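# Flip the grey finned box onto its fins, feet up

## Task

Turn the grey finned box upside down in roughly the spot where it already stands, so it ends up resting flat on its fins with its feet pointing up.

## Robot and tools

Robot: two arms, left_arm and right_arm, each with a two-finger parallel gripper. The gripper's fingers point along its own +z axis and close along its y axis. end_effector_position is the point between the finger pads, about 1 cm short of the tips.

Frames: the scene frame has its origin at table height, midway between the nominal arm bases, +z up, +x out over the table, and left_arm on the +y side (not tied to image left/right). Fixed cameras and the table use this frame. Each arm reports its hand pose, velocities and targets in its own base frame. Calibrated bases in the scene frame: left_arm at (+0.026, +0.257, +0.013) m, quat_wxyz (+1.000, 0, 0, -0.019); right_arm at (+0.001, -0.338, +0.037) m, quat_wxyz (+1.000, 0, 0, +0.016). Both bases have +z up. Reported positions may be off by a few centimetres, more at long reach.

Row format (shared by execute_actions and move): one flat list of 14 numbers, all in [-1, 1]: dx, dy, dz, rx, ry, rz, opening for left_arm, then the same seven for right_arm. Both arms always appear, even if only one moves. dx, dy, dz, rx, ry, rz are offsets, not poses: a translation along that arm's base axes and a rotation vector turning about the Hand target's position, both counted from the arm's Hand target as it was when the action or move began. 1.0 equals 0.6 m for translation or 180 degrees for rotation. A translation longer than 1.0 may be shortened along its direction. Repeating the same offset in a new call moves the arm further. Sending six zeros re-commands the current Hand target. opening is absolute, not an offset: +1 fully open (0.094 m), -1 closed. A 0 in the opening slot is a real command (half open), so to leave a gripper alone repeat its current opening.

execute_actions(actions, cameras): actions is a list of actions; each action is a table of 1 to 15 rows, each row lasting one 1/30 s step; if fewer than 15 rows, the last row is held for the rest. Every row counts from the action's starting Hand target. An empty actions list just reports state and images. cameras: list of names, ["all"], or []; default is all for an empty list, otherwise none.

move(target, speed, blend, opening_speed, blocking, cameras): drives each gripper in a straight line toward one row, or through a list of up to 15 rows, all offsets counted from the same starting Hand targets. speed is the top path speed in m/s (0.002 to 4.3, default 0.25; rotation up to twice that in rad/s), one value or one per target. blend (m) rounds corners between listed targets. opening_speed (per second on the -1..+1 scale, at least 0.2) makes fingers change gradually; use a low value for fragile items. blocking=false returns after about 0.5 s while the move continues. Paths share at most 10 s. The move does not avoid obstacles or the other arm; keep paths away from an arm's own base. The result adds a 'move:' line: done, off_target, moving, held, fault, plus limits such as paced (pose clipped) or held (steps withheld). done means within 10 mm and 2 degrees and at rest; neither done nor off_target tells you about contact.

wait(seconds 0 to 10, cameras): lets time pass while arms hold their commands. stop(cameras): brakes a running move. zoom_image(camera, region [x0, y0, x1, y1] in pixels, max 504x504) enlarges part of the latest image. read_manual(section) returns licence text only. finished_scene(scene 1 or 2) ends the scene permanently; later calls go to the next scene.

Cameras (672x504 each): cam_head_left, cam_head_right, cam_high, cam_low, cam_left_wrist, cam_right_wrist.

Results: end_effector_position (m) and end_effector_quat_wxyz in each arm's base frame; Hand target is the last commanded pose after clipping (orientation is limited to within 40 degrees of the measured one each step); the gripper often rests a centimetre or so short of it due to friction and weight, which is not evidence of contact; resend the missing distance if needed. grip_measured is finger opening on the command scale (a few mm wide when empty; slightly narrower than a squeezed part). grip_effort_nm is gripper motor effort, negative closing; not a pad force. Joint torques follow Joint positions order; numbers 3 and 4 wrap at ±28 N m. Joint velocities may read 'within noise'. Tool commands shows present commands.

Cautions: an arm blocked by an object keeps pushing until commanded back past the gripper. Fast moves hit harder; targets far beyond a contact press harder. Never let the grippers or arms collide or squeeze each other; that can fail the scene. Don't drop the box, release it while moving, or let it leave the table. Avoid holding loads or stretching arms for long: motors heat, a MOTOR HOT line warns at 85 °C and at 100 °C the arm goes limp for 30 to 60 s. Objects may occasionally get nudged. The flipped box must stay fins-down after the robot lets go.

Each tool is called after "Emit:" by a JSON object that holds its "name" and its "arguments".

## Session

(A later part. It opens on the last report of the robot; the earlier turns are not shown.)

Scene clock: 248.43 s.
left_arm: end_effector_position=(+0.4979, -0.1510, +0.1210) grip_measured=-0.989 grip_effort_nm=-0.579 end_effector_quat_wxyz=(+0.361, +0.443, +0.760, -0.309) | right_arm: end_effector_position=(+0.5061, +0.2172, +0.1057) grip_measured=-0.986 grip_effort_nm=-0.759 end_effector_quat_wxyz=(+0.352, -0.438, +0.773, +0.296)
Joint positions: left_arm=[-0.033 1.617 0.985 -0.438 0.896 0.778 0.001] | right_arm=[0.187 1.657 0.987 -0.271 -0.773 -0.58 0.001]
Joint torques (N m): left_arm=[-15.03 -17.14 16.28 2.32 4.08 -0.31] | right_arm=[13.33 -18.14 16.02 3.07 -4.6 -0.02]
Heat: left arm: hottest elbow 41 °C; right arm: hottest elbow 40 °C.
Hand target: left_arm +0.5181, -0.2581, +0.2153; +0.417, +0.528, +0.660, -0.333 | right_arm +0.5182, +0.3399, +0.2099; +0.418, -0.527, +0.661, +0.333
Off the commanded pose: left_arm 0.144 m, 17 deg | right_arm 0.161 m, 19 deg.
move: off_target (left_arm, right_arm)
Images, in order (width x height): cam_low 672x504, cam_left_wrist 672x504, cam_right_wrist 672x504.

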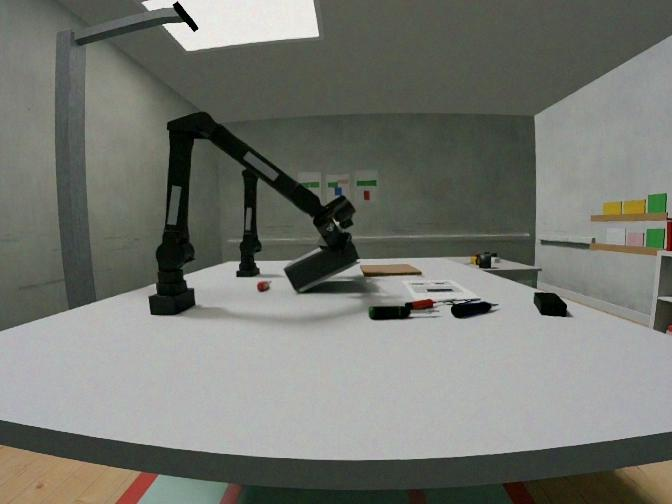

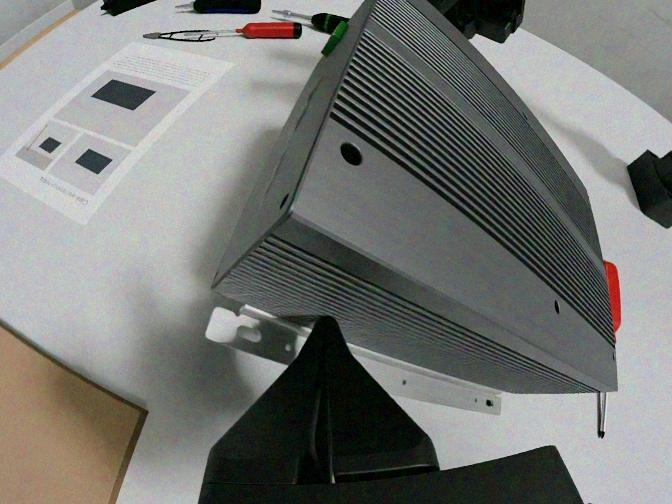

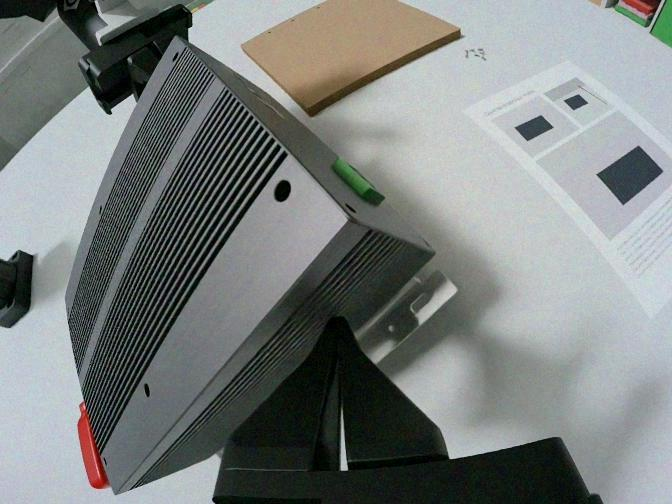

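Emit:
{"name": "move", "arguments": {"target": [0.1,0,0.13,0,0,0,-1,0.1,0,0.13,0,0,0,-1], "cameras": ["all"], "speed": 0.07}}

Scene clock: 256.03 s.
left_arm: end_effector_position=(+0.5680, -0.2414, +0.2762) grip_measured=-0.989 grip_effort_nm=-0.579 end_effector_quat_wxyz=(+0.407, +0.517, +0.676, -0.332) | right_arm: end_effector_position=(+0.5687, +0.3337, +0.2828) grip_measured=-0.986 grip_effort_nm=-0.755 end_effector_quat_wxyz=(+0.415, -0.523, +0.665, +0.334)
Joint positions: left_arm=[-0.17 1.66 1.422 -0.667 0.965 0.778 0.001] | right_arm=[0.33 1.701 1.463 -0.5 -0.872 -0.596 0.001]
Joint torques (N m): left_arm=[-2.78 -12.98 13.52 1.65 0.87 -0.26] | right_arm=[-0.62 -13.22 11.55 1.21 -0.44 -0.09]
Heat: left arm: hottest wrist yaw 46 °C; right arm: hottest elbow 44 °C.
Hand target: left_arm +0.5782, -0.2580, +0.2933; +0.417, +0.528, +0.660, -0.333 | right_arm +0.5781, +0.3400, +0.2880; +0.418, -0.527, +0.661, +0.333
Off the commanded pose: left_arm 0.026 m, 2 deg | right_arm 0.012 m, 1 deg.
move: off_target (left_arm, right_arm)

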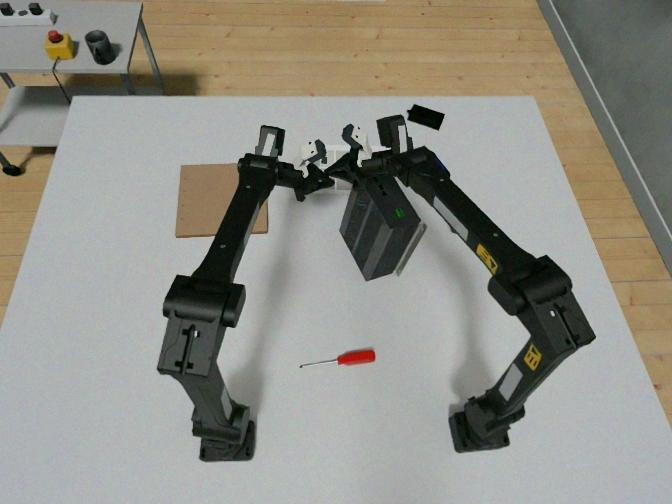

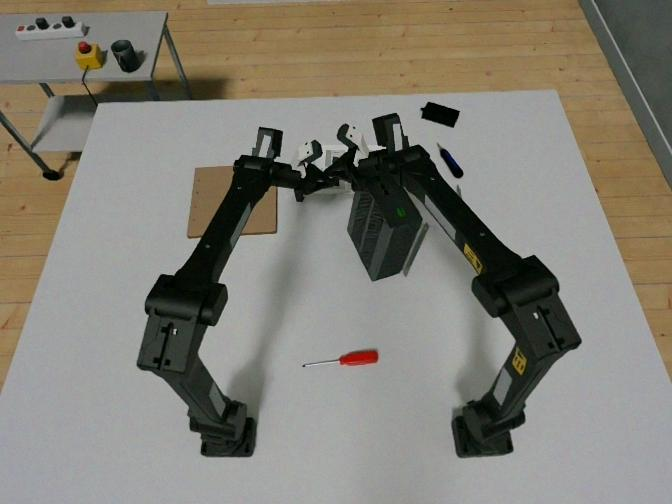

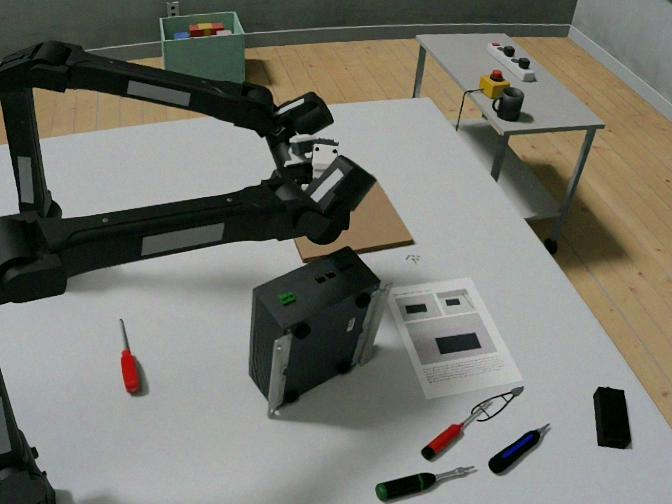

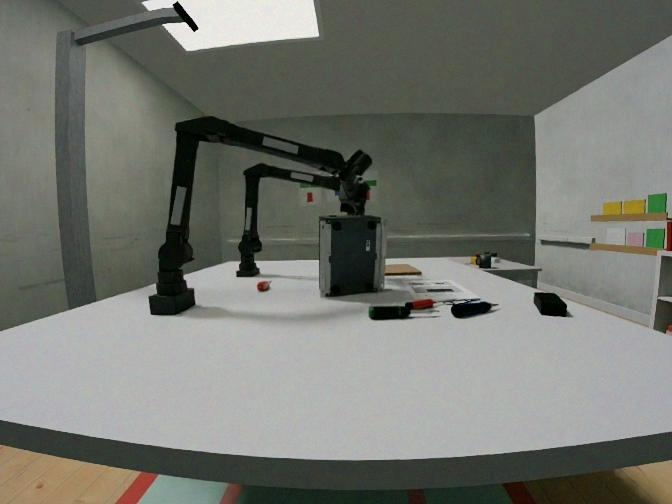

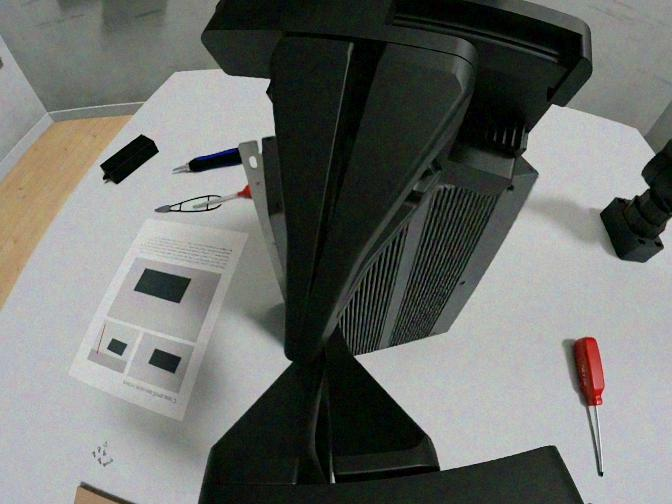

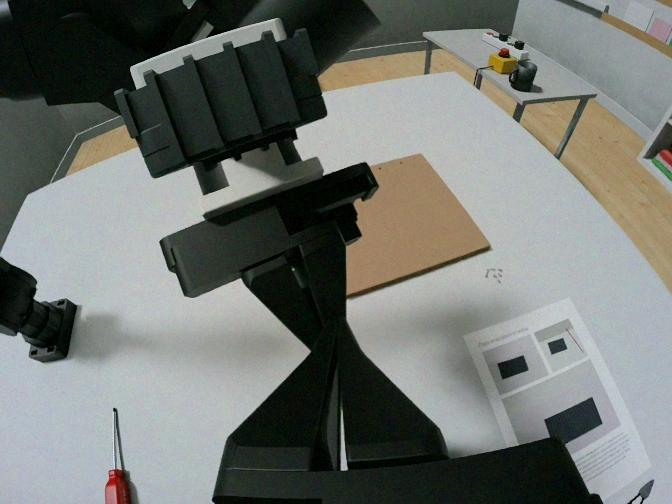

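Emit:
{"name": "move", "arguments": {"target": [[0,0.1,0.06,0,0,0,-1,0,-0.1,0.1,0,0,0,-1],[-0.05,0.3,0.08,0,0,0,-1,0,-0.28,0.15,0,0,0,-1]], "cameras": ["all"], "speed": 0.2}}

Scene clock: 264.50 s.
left_arm: end_effector_position=(+0.5381, -0.0788, +0.3309) grip_measured=-0.989 grip_effort_nm=-0.579 end_effector_quat_wxyz=(+0.409, +0.519, +0.669, -0.341) | right_arm: end_effector_position=(+0.5684, +0.1735, +0.3602) grip_measured=-0.986 grip_effort_nm=-0.750 end_effector_quat_wxyz=(+0.404, -0.520, +0.670, +0.342)
Joint positions: left_arm=[0.144 1.646 1.582 -1.359 1.117 1.372 0.001] | right_arm=[0.043 1.656 1.655 -1.102 -1.055 -1.001 0.001]
Joint torques (N m): left_arm=[-0.91 -12.51 12.25 0.47 0.83 -0.04] | right_arm=[-1.08 -13.39 12.26 0.8 -0.77 -0.15]
Heat: left arm: hottest elbow 44 °C; right arm: hottest elbow 45 °C.
Hand target: left_arm +0.5482, -0.0780, +0.3412; +0.417, +0.528, +0.661, -0.333 | right_arm +0.5781, +0.1719, +0.3780; +0.418, -0.527, +0.661, +0.333
Off the commanded pose: left_arm 0.015 m, 2 deg | right_arm 0.020 m, 2 deg.
move: off_target (left_arm, right_arm)

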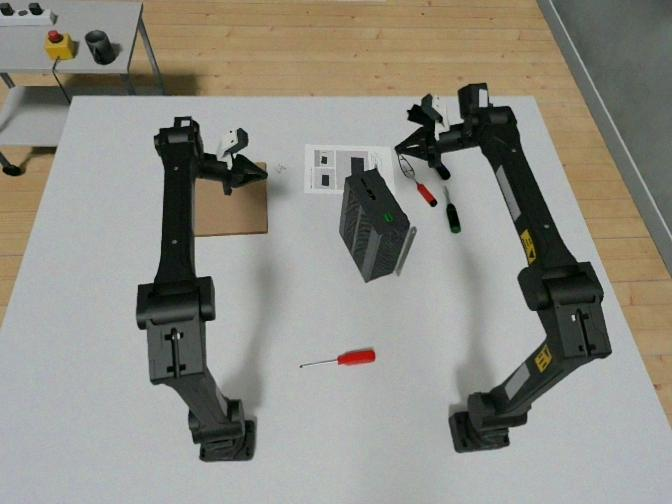

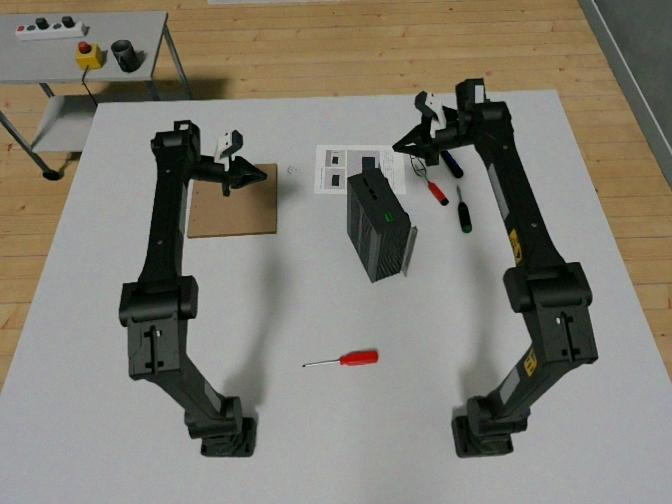

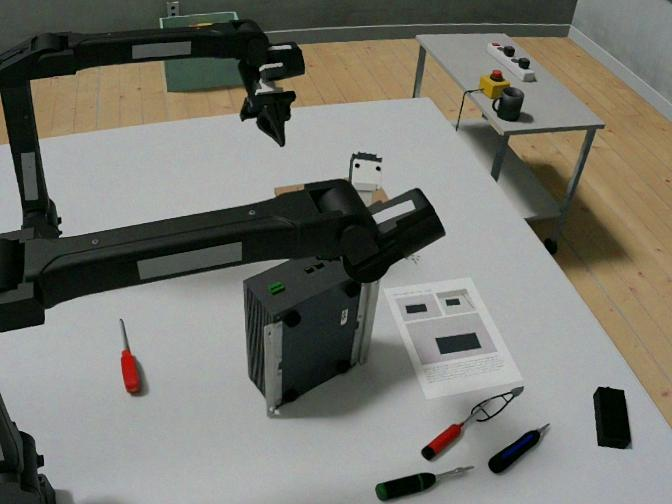

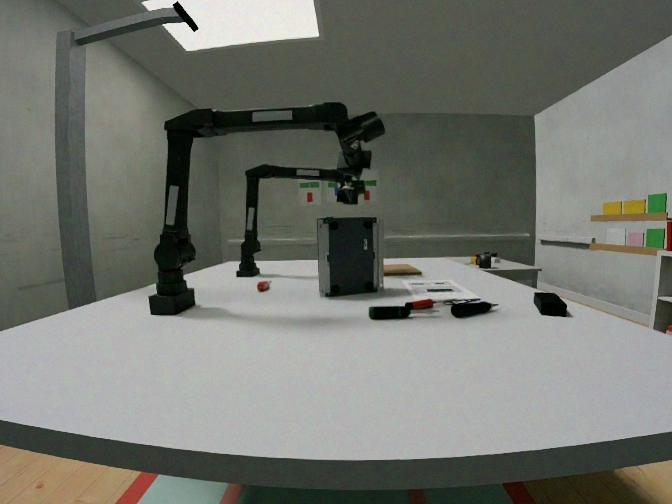

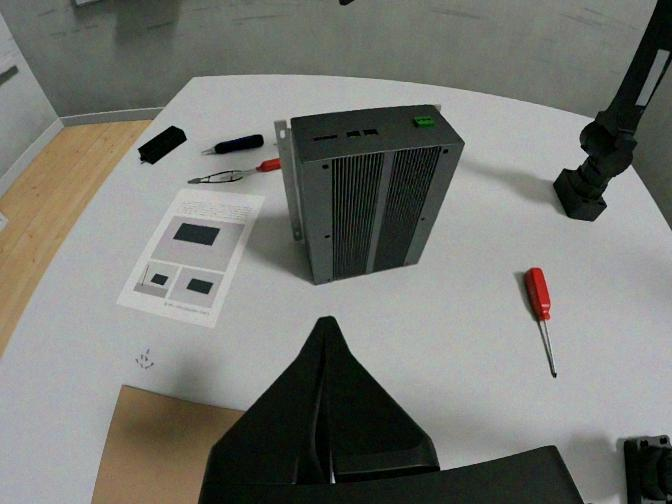

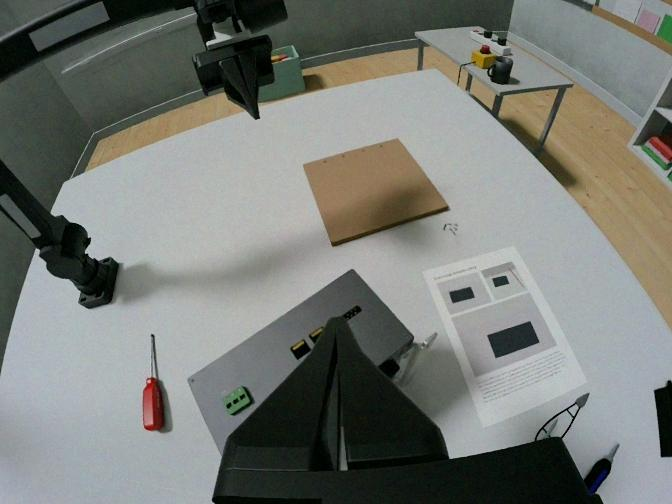

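Emit:
{"name": "move", "arguments": {"target": [[0,0,-0.1,0,0,0,-1,-0.063,-0.156,-0.033,0,0,0,-1],[-0.03,-0.31,-0.218,0,0,0,-1,-0.063,-0.156,-0.283,0,0,0,-1],[-0.03,-0.31,-0.218,0,0,0,-1,-0.063,-0.08,-0.283,0,0,0,-1]], "cameras": ["all"], "speed": 0.18}}

Scene clock: 324.03 s.
left_arm: end_effector_position=(+0.5305, -0.2639, +0.2038) grip_measured=-0.989 grip_effort_nm=-0.584 end_effector_quat_wxyz=(+0.411, +0.529, +0.662, -0.336) | right_arm: end_effector_position=(+0.5393, +0.1225, +0.1993) grip_measured=-0.986 grip_effort_nm=-0.755 end_effector_quat_wxyz=(+0.411, -0.524, +0.664, +0.340)
Joint positions: left_arm=[-0.222 1.65 1.195 -0.405 0.956 0.748 0.001] | right_arm=[-0.056 1.692 1.277 -0.841 -1.1 -1.198 0.001]
Joint torques (N m): left_arm=[-0.85 -14.8 8.16 2.28 0.41 -0.32] | right_arm=[-0.09 -15.74 7.64 1.44 -0.56 0]
Heat: left arm: hottest elbow 51 °C; right arm: hottest elbow 51 °C.
Hand target: left_arm +0.5302, -0.2639, +0.2105; +0.417, +0.528, +0.660, -0.333 | right_arm +0.5404, +0.1239, +0.2081; +0.418, -0.527, +0.661, +0.333
Off the commanded pose: left_arm 0.007 m, 1 deg | right_arm 0.009 m, 1 deg.
move: done

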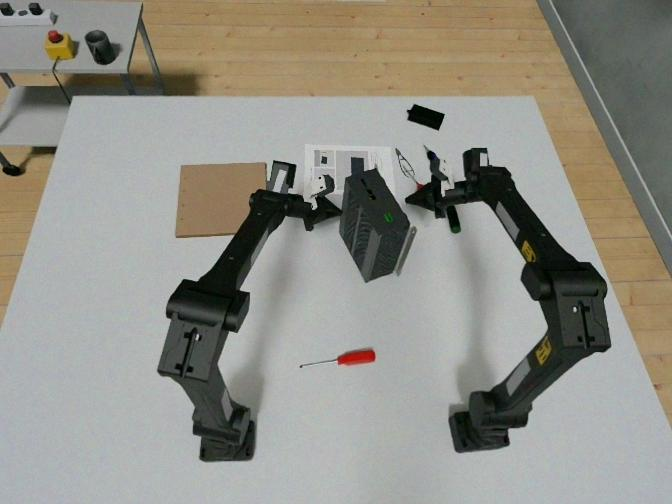

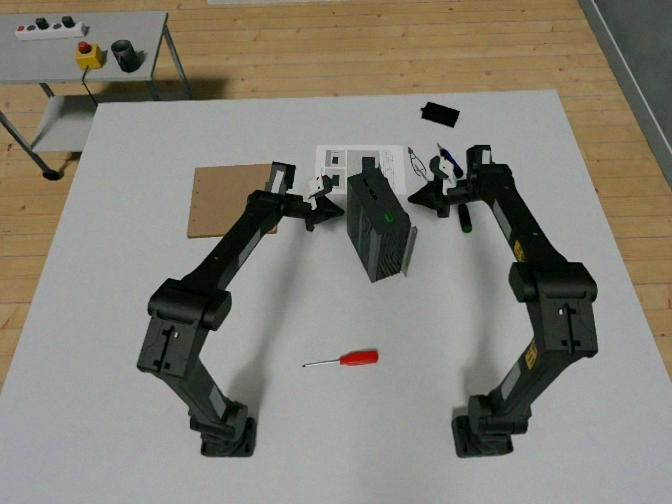

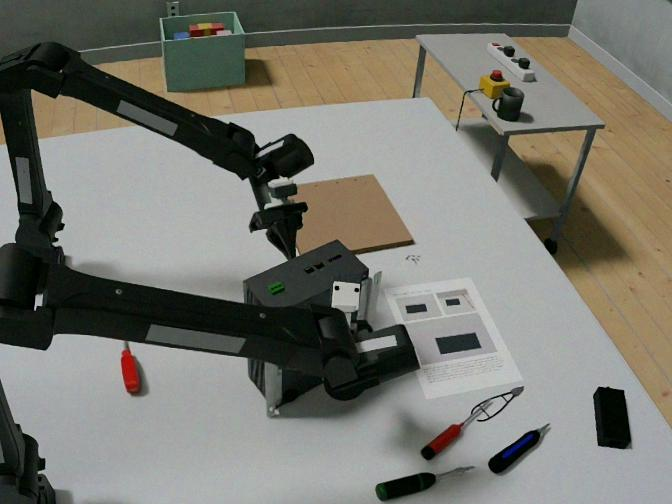

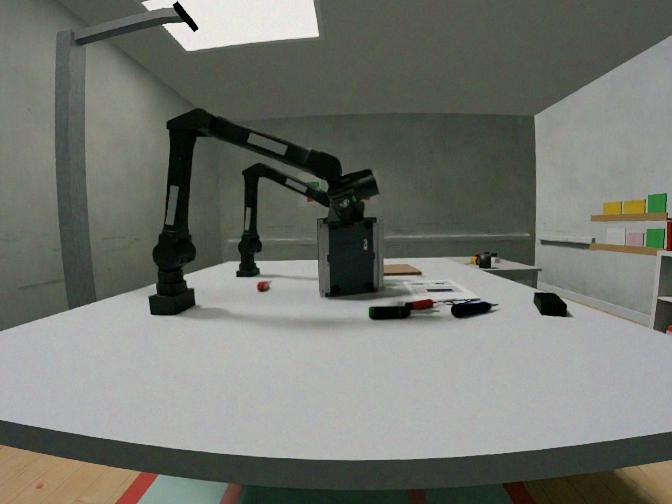

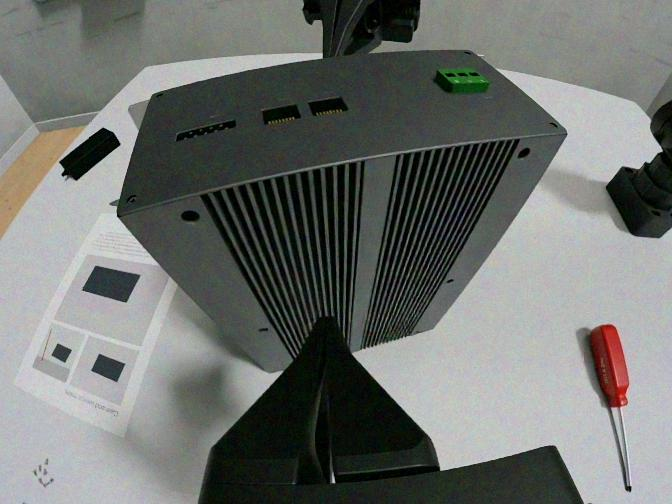

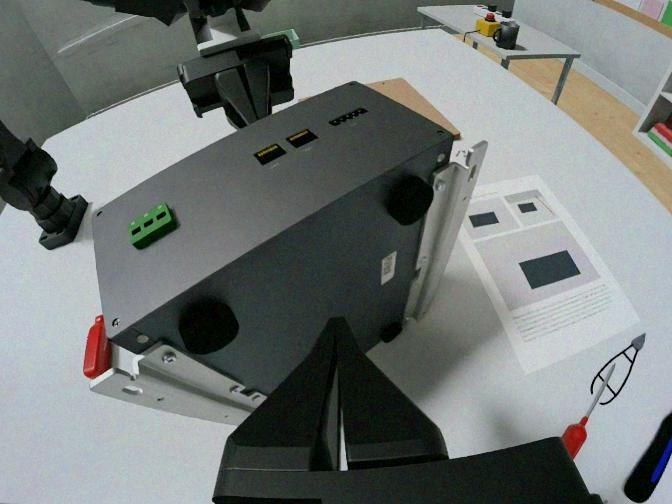

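Emit:
{"name": "move", "arguments": {"target": [0.005,-0.037,0,0,0,0,-1,-0.015,0.07,0,0,0,0,-1], "cameras": ["cam_head_left","cam_left_wrist","cam_right_wrist"], "speed": 0.06}}

Scene clock: 331.60 s.
left_arm: end_effector_position=(+0.5299, -0.2807, +0.2058) grip_measured=-0.989 grip_effort_nm=-0.584 end_effector_quat_wxyz=(+0.412, +0.527, +0.664, -0.334) | right_arm: end_effector_position=(+0.5326, +0.1567, +0.1986) grip_measured=-0.986 grip_effort_nm=-0.750 end_effector_quat_wxyz=(+0.412, -0.520, +0.669, +0.336)
Joint positions: left_arm=[-0.255 1.65 1.195 -0.364 0.929 0.697 0.001] | right_arm=[0.013 1.651 1.211 -0.675 -1.066 -1.037 0.001]
Joint torques (N m): left_arm=[-1.55 -13.57 9.37 2.3 0.39 -0.33] | right_arm=[0.62 -15.38 7.72 1.63 -0.57 0.03]
Heat: left arm: hottest elbow 50 °C; right arm: hottest elbow 49 °C.
Hand target: left_arm +0.5332, -0.2863, +0.2105; +0.417, +0.528, +0.660, -0.333 | right_arm +0.5313, +0.1659, +0.2082; +0.418, -0.527, +0.661, +0.333
Off the commanded pose: left_arm 0.008 m, 1 deg | right_arm 0.013 m, 1 deg.
move: off_target (right_arm)
Images, in order (width x height): cam_head_left 672x504, cam_left_wrist 672x504, cam_right_wrist 672x504.

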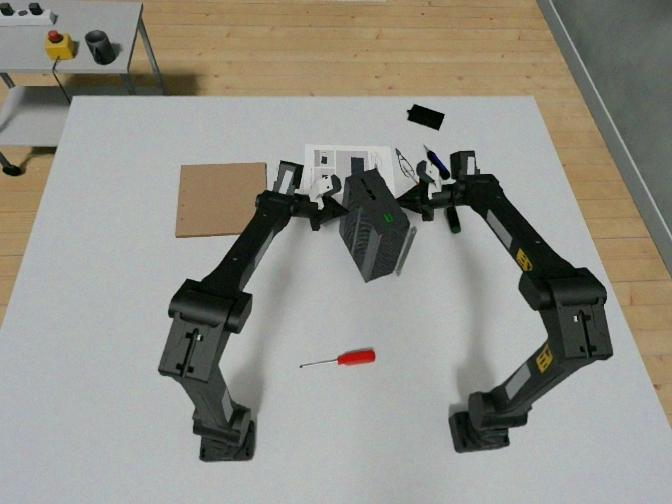

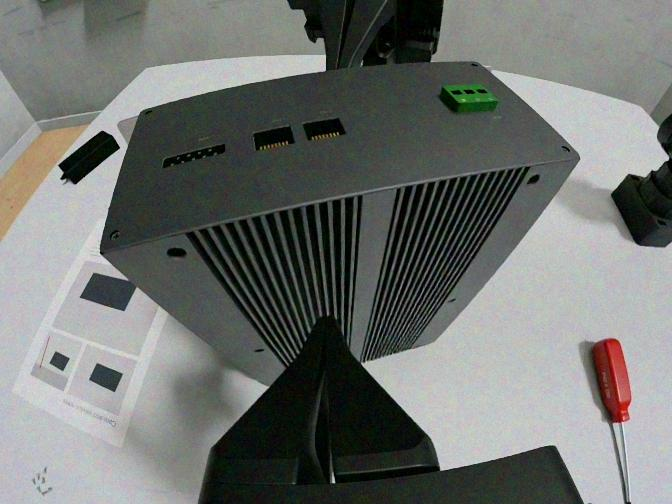

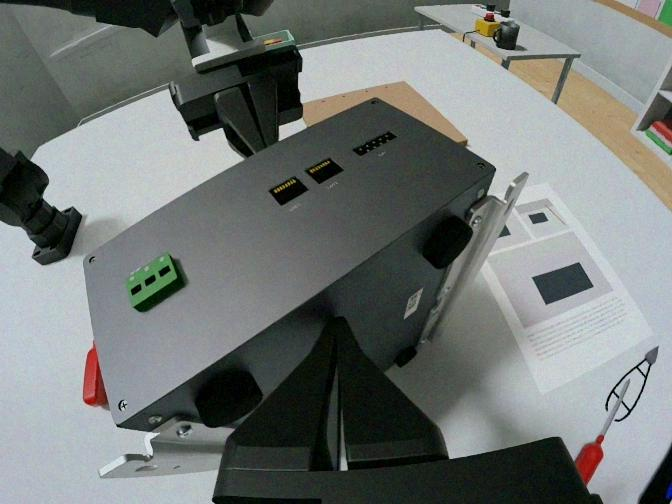

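Emit:
{"name": "move", "arguments": {"target": [0,0,0,0,0,0,-1,-0.008,0.05,0,0,0,0,-1], "cameras": ["cam_head_left","cam_left_wrist","cam_right_wrist"], "speed": 0.05}}

Scene clock: 335.80 s.
left_arm: end_effector_position=(+0.5300, -0.2807, +0.2059) grip_measured=-0.989 grip_effort_nm=-0.579 end_effector_quat_wxyz=(+0.412, +0.527, +0.664, -0.334) | right_arm: end_effector_position=(+0.5349, +0.1702, +0.2007) grip_measured=-0.986 grip_effort_nm=-0.759 end_effector_quat_wxyz=(+0.418, -0.512, +0.677, +0.324)
Joint positions: left_arm=[-0.255 1.65 1.195 -0.363 0.929 0.697 0.001] | right_arm=[0.044 1.629 1.182 -0.569 -1.027 -0.932 0.001]
Joint torques (N m): left_arm=[-1.49 -13.51 9.36 2.25 0.38 -0.32] | right_arm=[2.78 -14.33 7.5 1.76 -0.91 0]
Heat: left arm: hottest elbow 49 °C; right arm: hottest elbow 48 °C.
Hand target: left_arm +0.5332, -0.2863, +0.2105; +0.417, +0.528, +0.660, -0.333 | right_arm +0.5265, +0.1960, +0.2081; +0.418, -0.527, +0.661, +0.333
Off the commanded pose: left_arm 0.008 m, 1 deg | right_arm 0.028 m, 3 deg.
move: off_target (right_arm)
Images, in order (width x height): cam_head_left 672x504, cam_left_wrist 672x504, cam_right_wrist 672x504.

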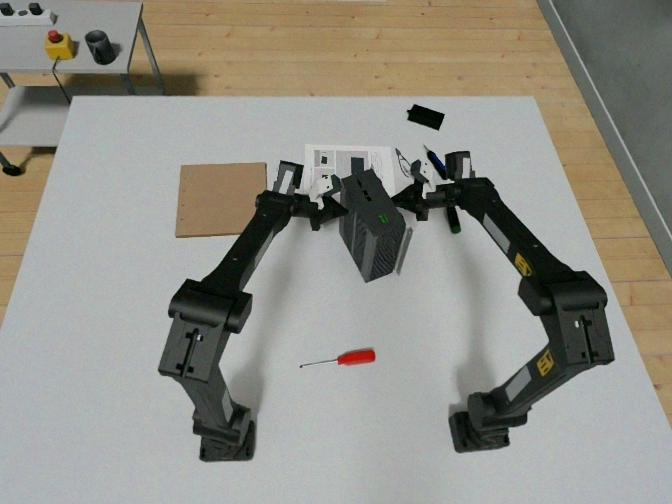

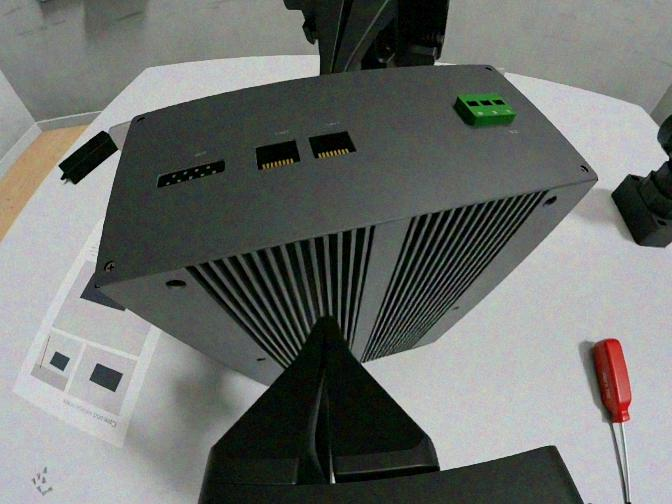

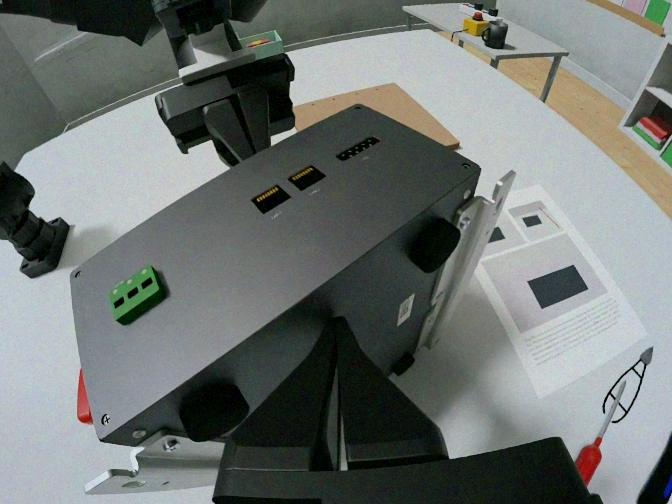

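Emit:
{"name": "move", "arguments": {"target": [0,0,0,0,0,0,-1,-0.015,0.05,0,0,0,0,-1], "cameras": ["cam_low","cam_left_wrist","cam_right_wrist"], "speed": 0.05}}

Scene clock: 340.53 s.
left_arm: end_effector_position=(+0.5303, -0.2801, +0.2057) grip_measured=-0.989 grip_effort_nm=-0.584 end_effector_quat_wxyz=(+0.412, +0.527, +0.664, -0.334) | right_arm: end_effector_position=(+0.5340, +0.1828, +0.2024) grip_measured=-0.986 grip_effort_nm=-0.755 end_effector_quat_wxyz=(+0.425, -0.502, +0.685, +0.312)
Joint positions: left_arm=[-0.254 1.65 1.195 -0.363 0.928 0.697 0.001] | right_arm=[0.074 1.604 1.147 -0.474 -0.984 -0.839 0.001]
Joint torques (N m): left_arm=[-1.73 -13.57 9.36 2.24 0.4 -0.33] | right_arm=[5.25 -13.74 7.36 1.85 -1.19 0.05]
Heat: left arm: hottest elbow 49 °C; right arm: hottest elbow 46 °C.
Hand target: left_arm +0.5332, -0.2863, +0.2104; +0.417, +0.528, +0.660, -0.333 | right_arm +0.5176, +0.2260, +0.2082; +0.418, -0.527, +0.661, +0.333
Off the commanded pose: left_arm 0.008 m, 1 deg | right_arm 0.047 m, 5 deg.
move: off_target (right_arm)
Images, in order (width x height): cam_low 672x504, cam_left_wrist 672x504, cam_right_wrist 672x504.

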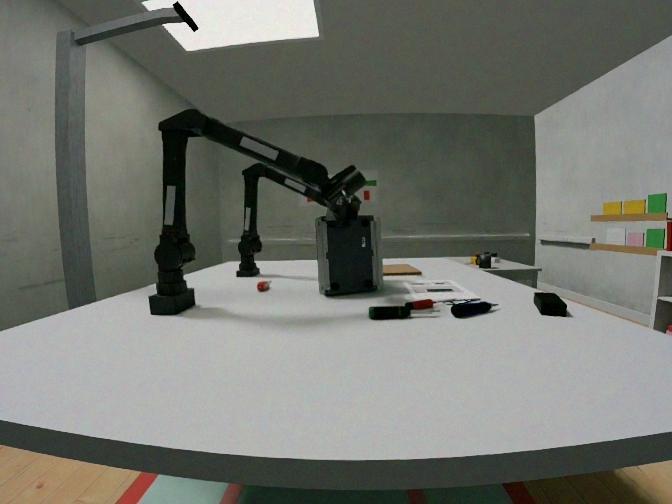

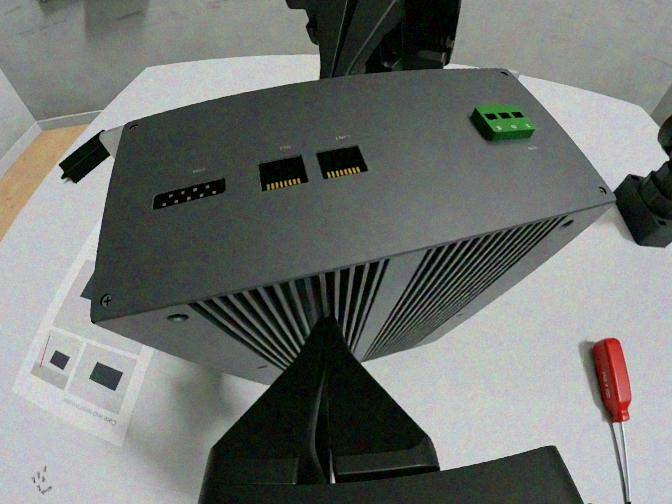

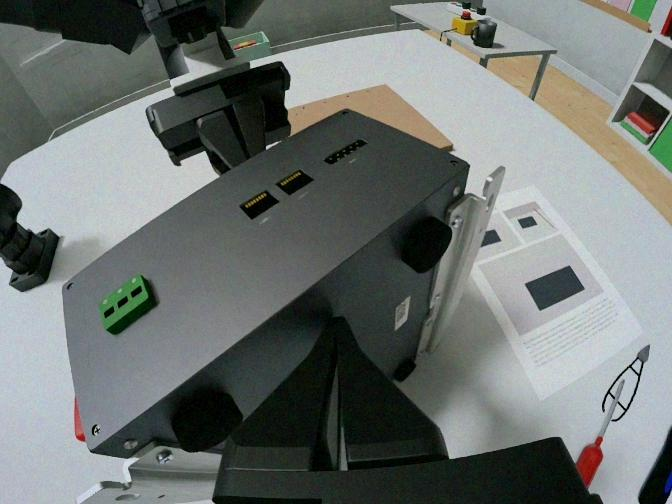

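Emit:
{"name": "move", "arguments": {"target": [-0.028,0.077,-0.02,0,0,0,-1,-0.025,0.085,-0.01,0,0,0,-1], "cameras": ["cam_low","cam_left_wrist","cam_right_wrist"], "speed": 0.04}}

Scene clock: 357.50 s.
left_arm: end_effector_position=(+0.5117, -0.2327, +0.1929) grip_measured=-0.989 grip_effort_nm=-0.584 end_effector_quat_wxyz=(+0.408, +0.517, +0.670, -0.342) | right_arm: end_effector_position=(+0.5215, +0.2401, +0.2078) grip_measured=-0.986 grip_effort_nm=-0.750 end_effector_quat_wxyz=(+0.432, -0.508, +0.677, +0.312)
Joint positions: left_arm=[-0.167 1.607 1.113 -0.414 0.99 0.779 0.001] | right_arm=[0.192 1.577 1.103 -0.316 -0.917 -0.694 0.001]
Joint torques (N m): left_arm=[-2.02 -12.51 9.47 2.13 0.17 -0.08] | right_arm=[4.54 -11.75 6.93 1.78 -0.84 0.02]
Heat: left arm: hottest elbow 48 °C; right arm: hottest elbow 44 °C.
Hand target: left_arm +0.5164, -0.2399, +0.1983; +0.417, +0.528, +0.661, -0.333 | right_arm +0.5025, +0.2770, +0.2020; +0.417, -0.527, +0.661, +0.333
Off the commanded pose: left_arm 0.010 m, 2 deg | right_arm 0.042 m, 4 deg.
move: off_target (right_arm)
Images, in order (width x height): cam_low 672x504, cam_left_wrist 672x504, cam_right_wrist 672x504.

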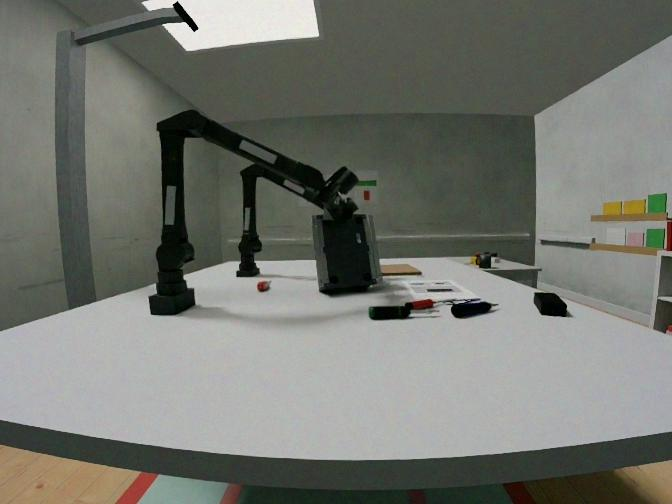

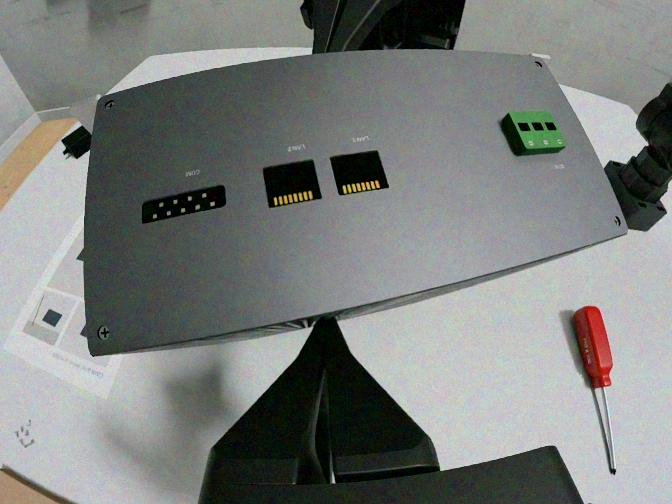

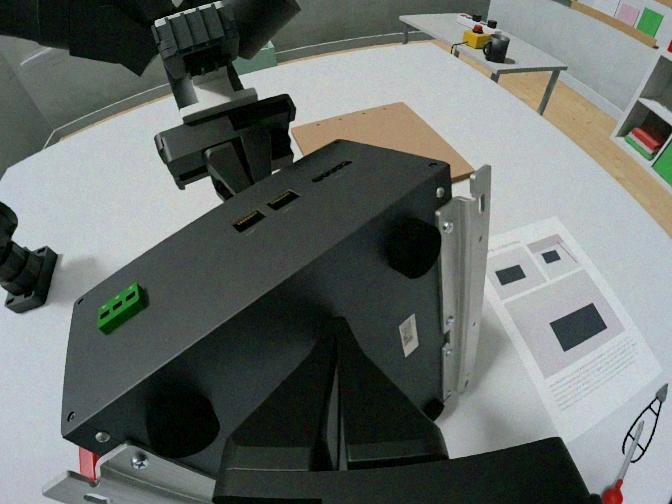

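Emit:
{"name": "move", "arguments": {"target": [-0.033,0.085,-0.045,0,0,0,-1,-0.03,0.1,-0.03,0,0,0,-1], "cameras": ["cam_low","cam_left_wrist","cam_right_wrist"], "speed": 0.04}}

Scene clock: 363.43 s.
left_arm: end_effector_position=(+0.4882, -0.1759, +0.1469) grip_measured=-0.989 grip_effort_nm=-0.579 end_effector_quat_wxyz=(+0.393, +0.506, +0.691, -0.336) | right_arm: end_effector_position=(+0.4941, +0.3187, +0.1982) grip_measured=-0.986 grip_effort_nm=-0.755 end_effector_quat_wxyz=(+0.432, -0.521, +0.663, +0.321)
Joint positions: left_arm=[-0.061 1.605 1.008 -0.474 1.011 0.923 0.001] | right_arm=[0.357 1.584 1.059 -0.146 -0.828 -0.557 0.001]
Joint torques (N m): left_arm=[-2.26 -12.98 10.3 1.84 1.78 0] | right_arm=[2.32 -10.46 7.45 2.22 -0.39 0.09]
Heat: left arm: hottest elbow 47 °C; right arm: hottest elbow 43 °C.
Hand target: left_arm +0.4966, -0.1891, +0.1714; +0.417, +0.528, +0.660, -0.333 | right_arm +0.4845, +0.3370, +0.1842; +0.418, -0.527, +0.661, +0.333
Off the commanded pose: left_arm 0.029 m, 5 deg | right_arm 0.025 m, 2 deg.
move: off_target (left_arm, right_arm)
Images, in order (width x height): cam_low 672x504, cam_left_wrist 672x504, cam_right_wrist 672x504.

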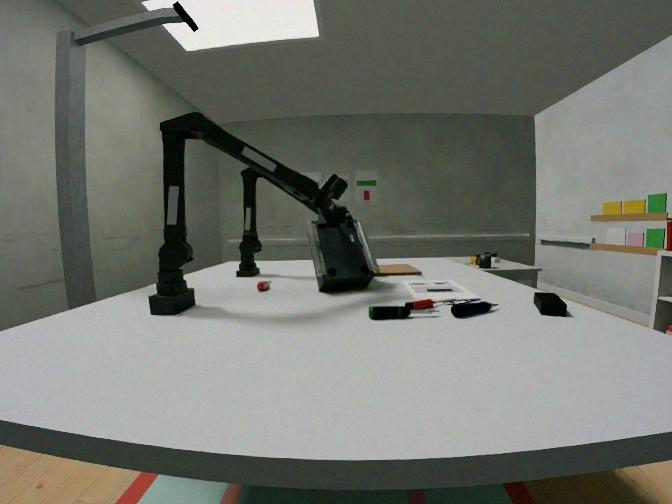

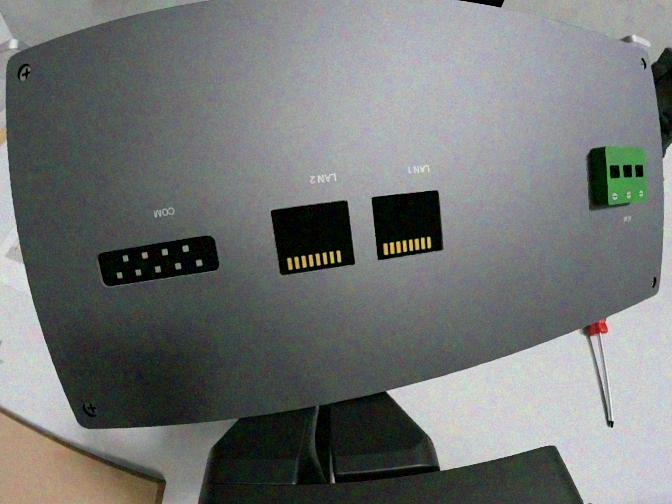

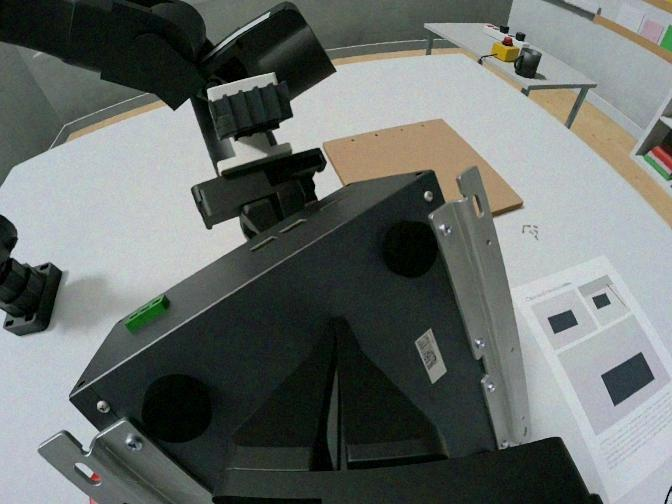

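Emit:
{"name": "move", "arguments": {"target": [-0.038,0.115,-0.06,0,0,0,-1,-0.03,-0.1,0.06,0,0,0,-1], "cameras": ["cam_head_left","cam_low","cam_left_wrist","cam_right_wrist"], "speed": 0.04}}

Scene clock: 377.17 s.
left_arm: end_effector_position=(+0.4676, -0.1076, +0.1174) grip_measured=-0.989 grip_effort_nm=-0.579 end_effector_quat_wxyz=(+0.399, +0.511, +0.686, -0.329) | right_arm: end_effector_position=(+0.4643, +0.2835, +0.2129) grip_measured=-0.986 grip_effort_nm=-0.750 end_effector_quat_wxyz=(+0.411, -0.528, +0.663, +0.337)
Joint positions: left_arm=[0.094 1.632 0.967 -0.634 1.067 1.213 0.001] | right_arm=[0.298 1.49 1.018 -0.31 -0.905 -0.648 0.001]
Joint torques (N m): left_arm=[-2.73 -12.45 8.99 0.98 2.15 -0.05] | right_arm=[-1.85 -12.28 8.05 1.2 -0.6 -0.13]
Heat: left arm: hottest elbow 46 °C; right arm: hottest elbow 42 °C.
Hand target: left_arm +0.4737, -0.1200, +0.1354; +0.417, +0.528, +0.661, -0.333 | right_arm +0.4666, +0.2769, +0.2203; +0.418, -0.527, +0.661, +0.333
Off the commanded pose: left_arm 0.023 m, 4 deg | right_arm 0.010 m, 1 deg.
move: off_target (left_arm)
Images, in order (width x height): cam_head_left 672x504, cam_low 672x504, cam_left_wrist 672x504, cam_right_wrist 672x504.

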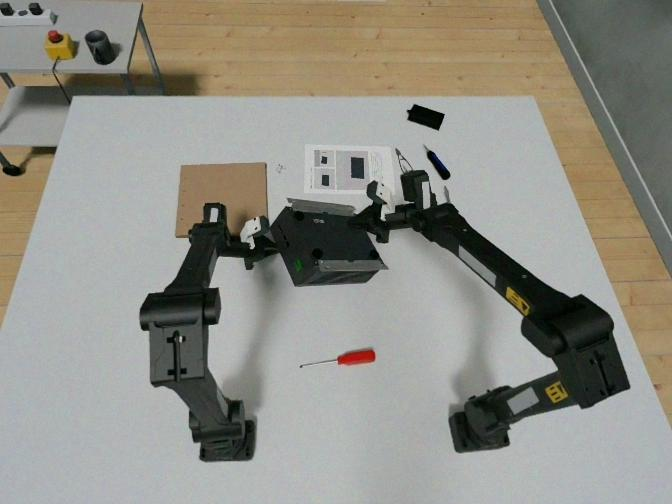

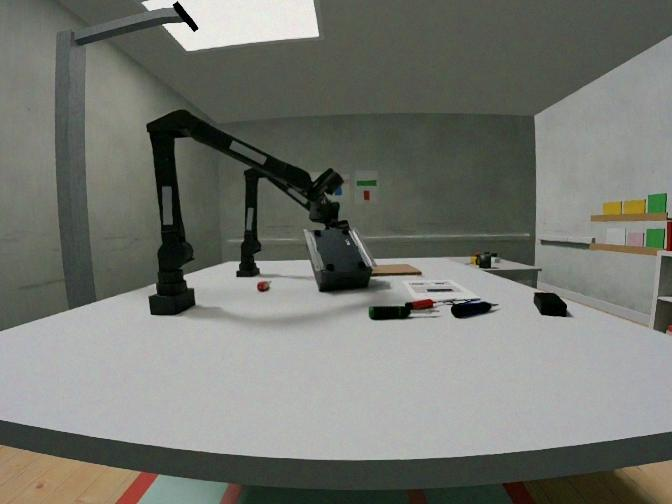

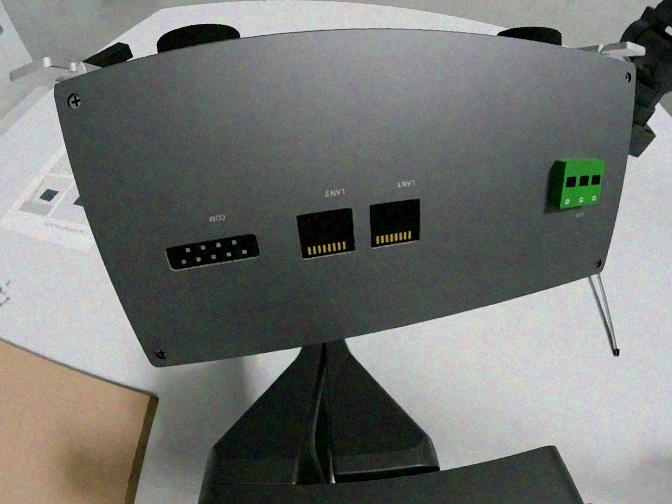

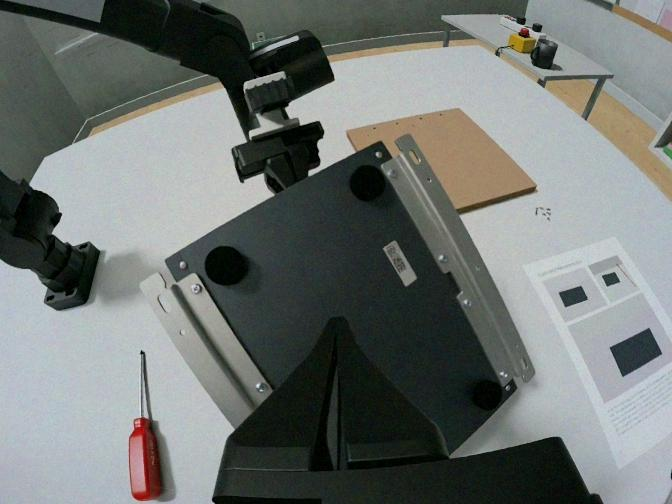

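Emit:
{"name": "move", "arguments": {"target": "[-0.027,0.08,-0.09,0,0,0,-1,0,-0.1,0.06,0,0,0,-1],[-0.032,0.095,-0.15,0,0,0,-1,0,-0.1,0.06,0,0,0,-1]]", "cameras": ["cam_head_left","cam_low","cam_left_wrist","cam_right_wrist"], "speed": 0.04}}



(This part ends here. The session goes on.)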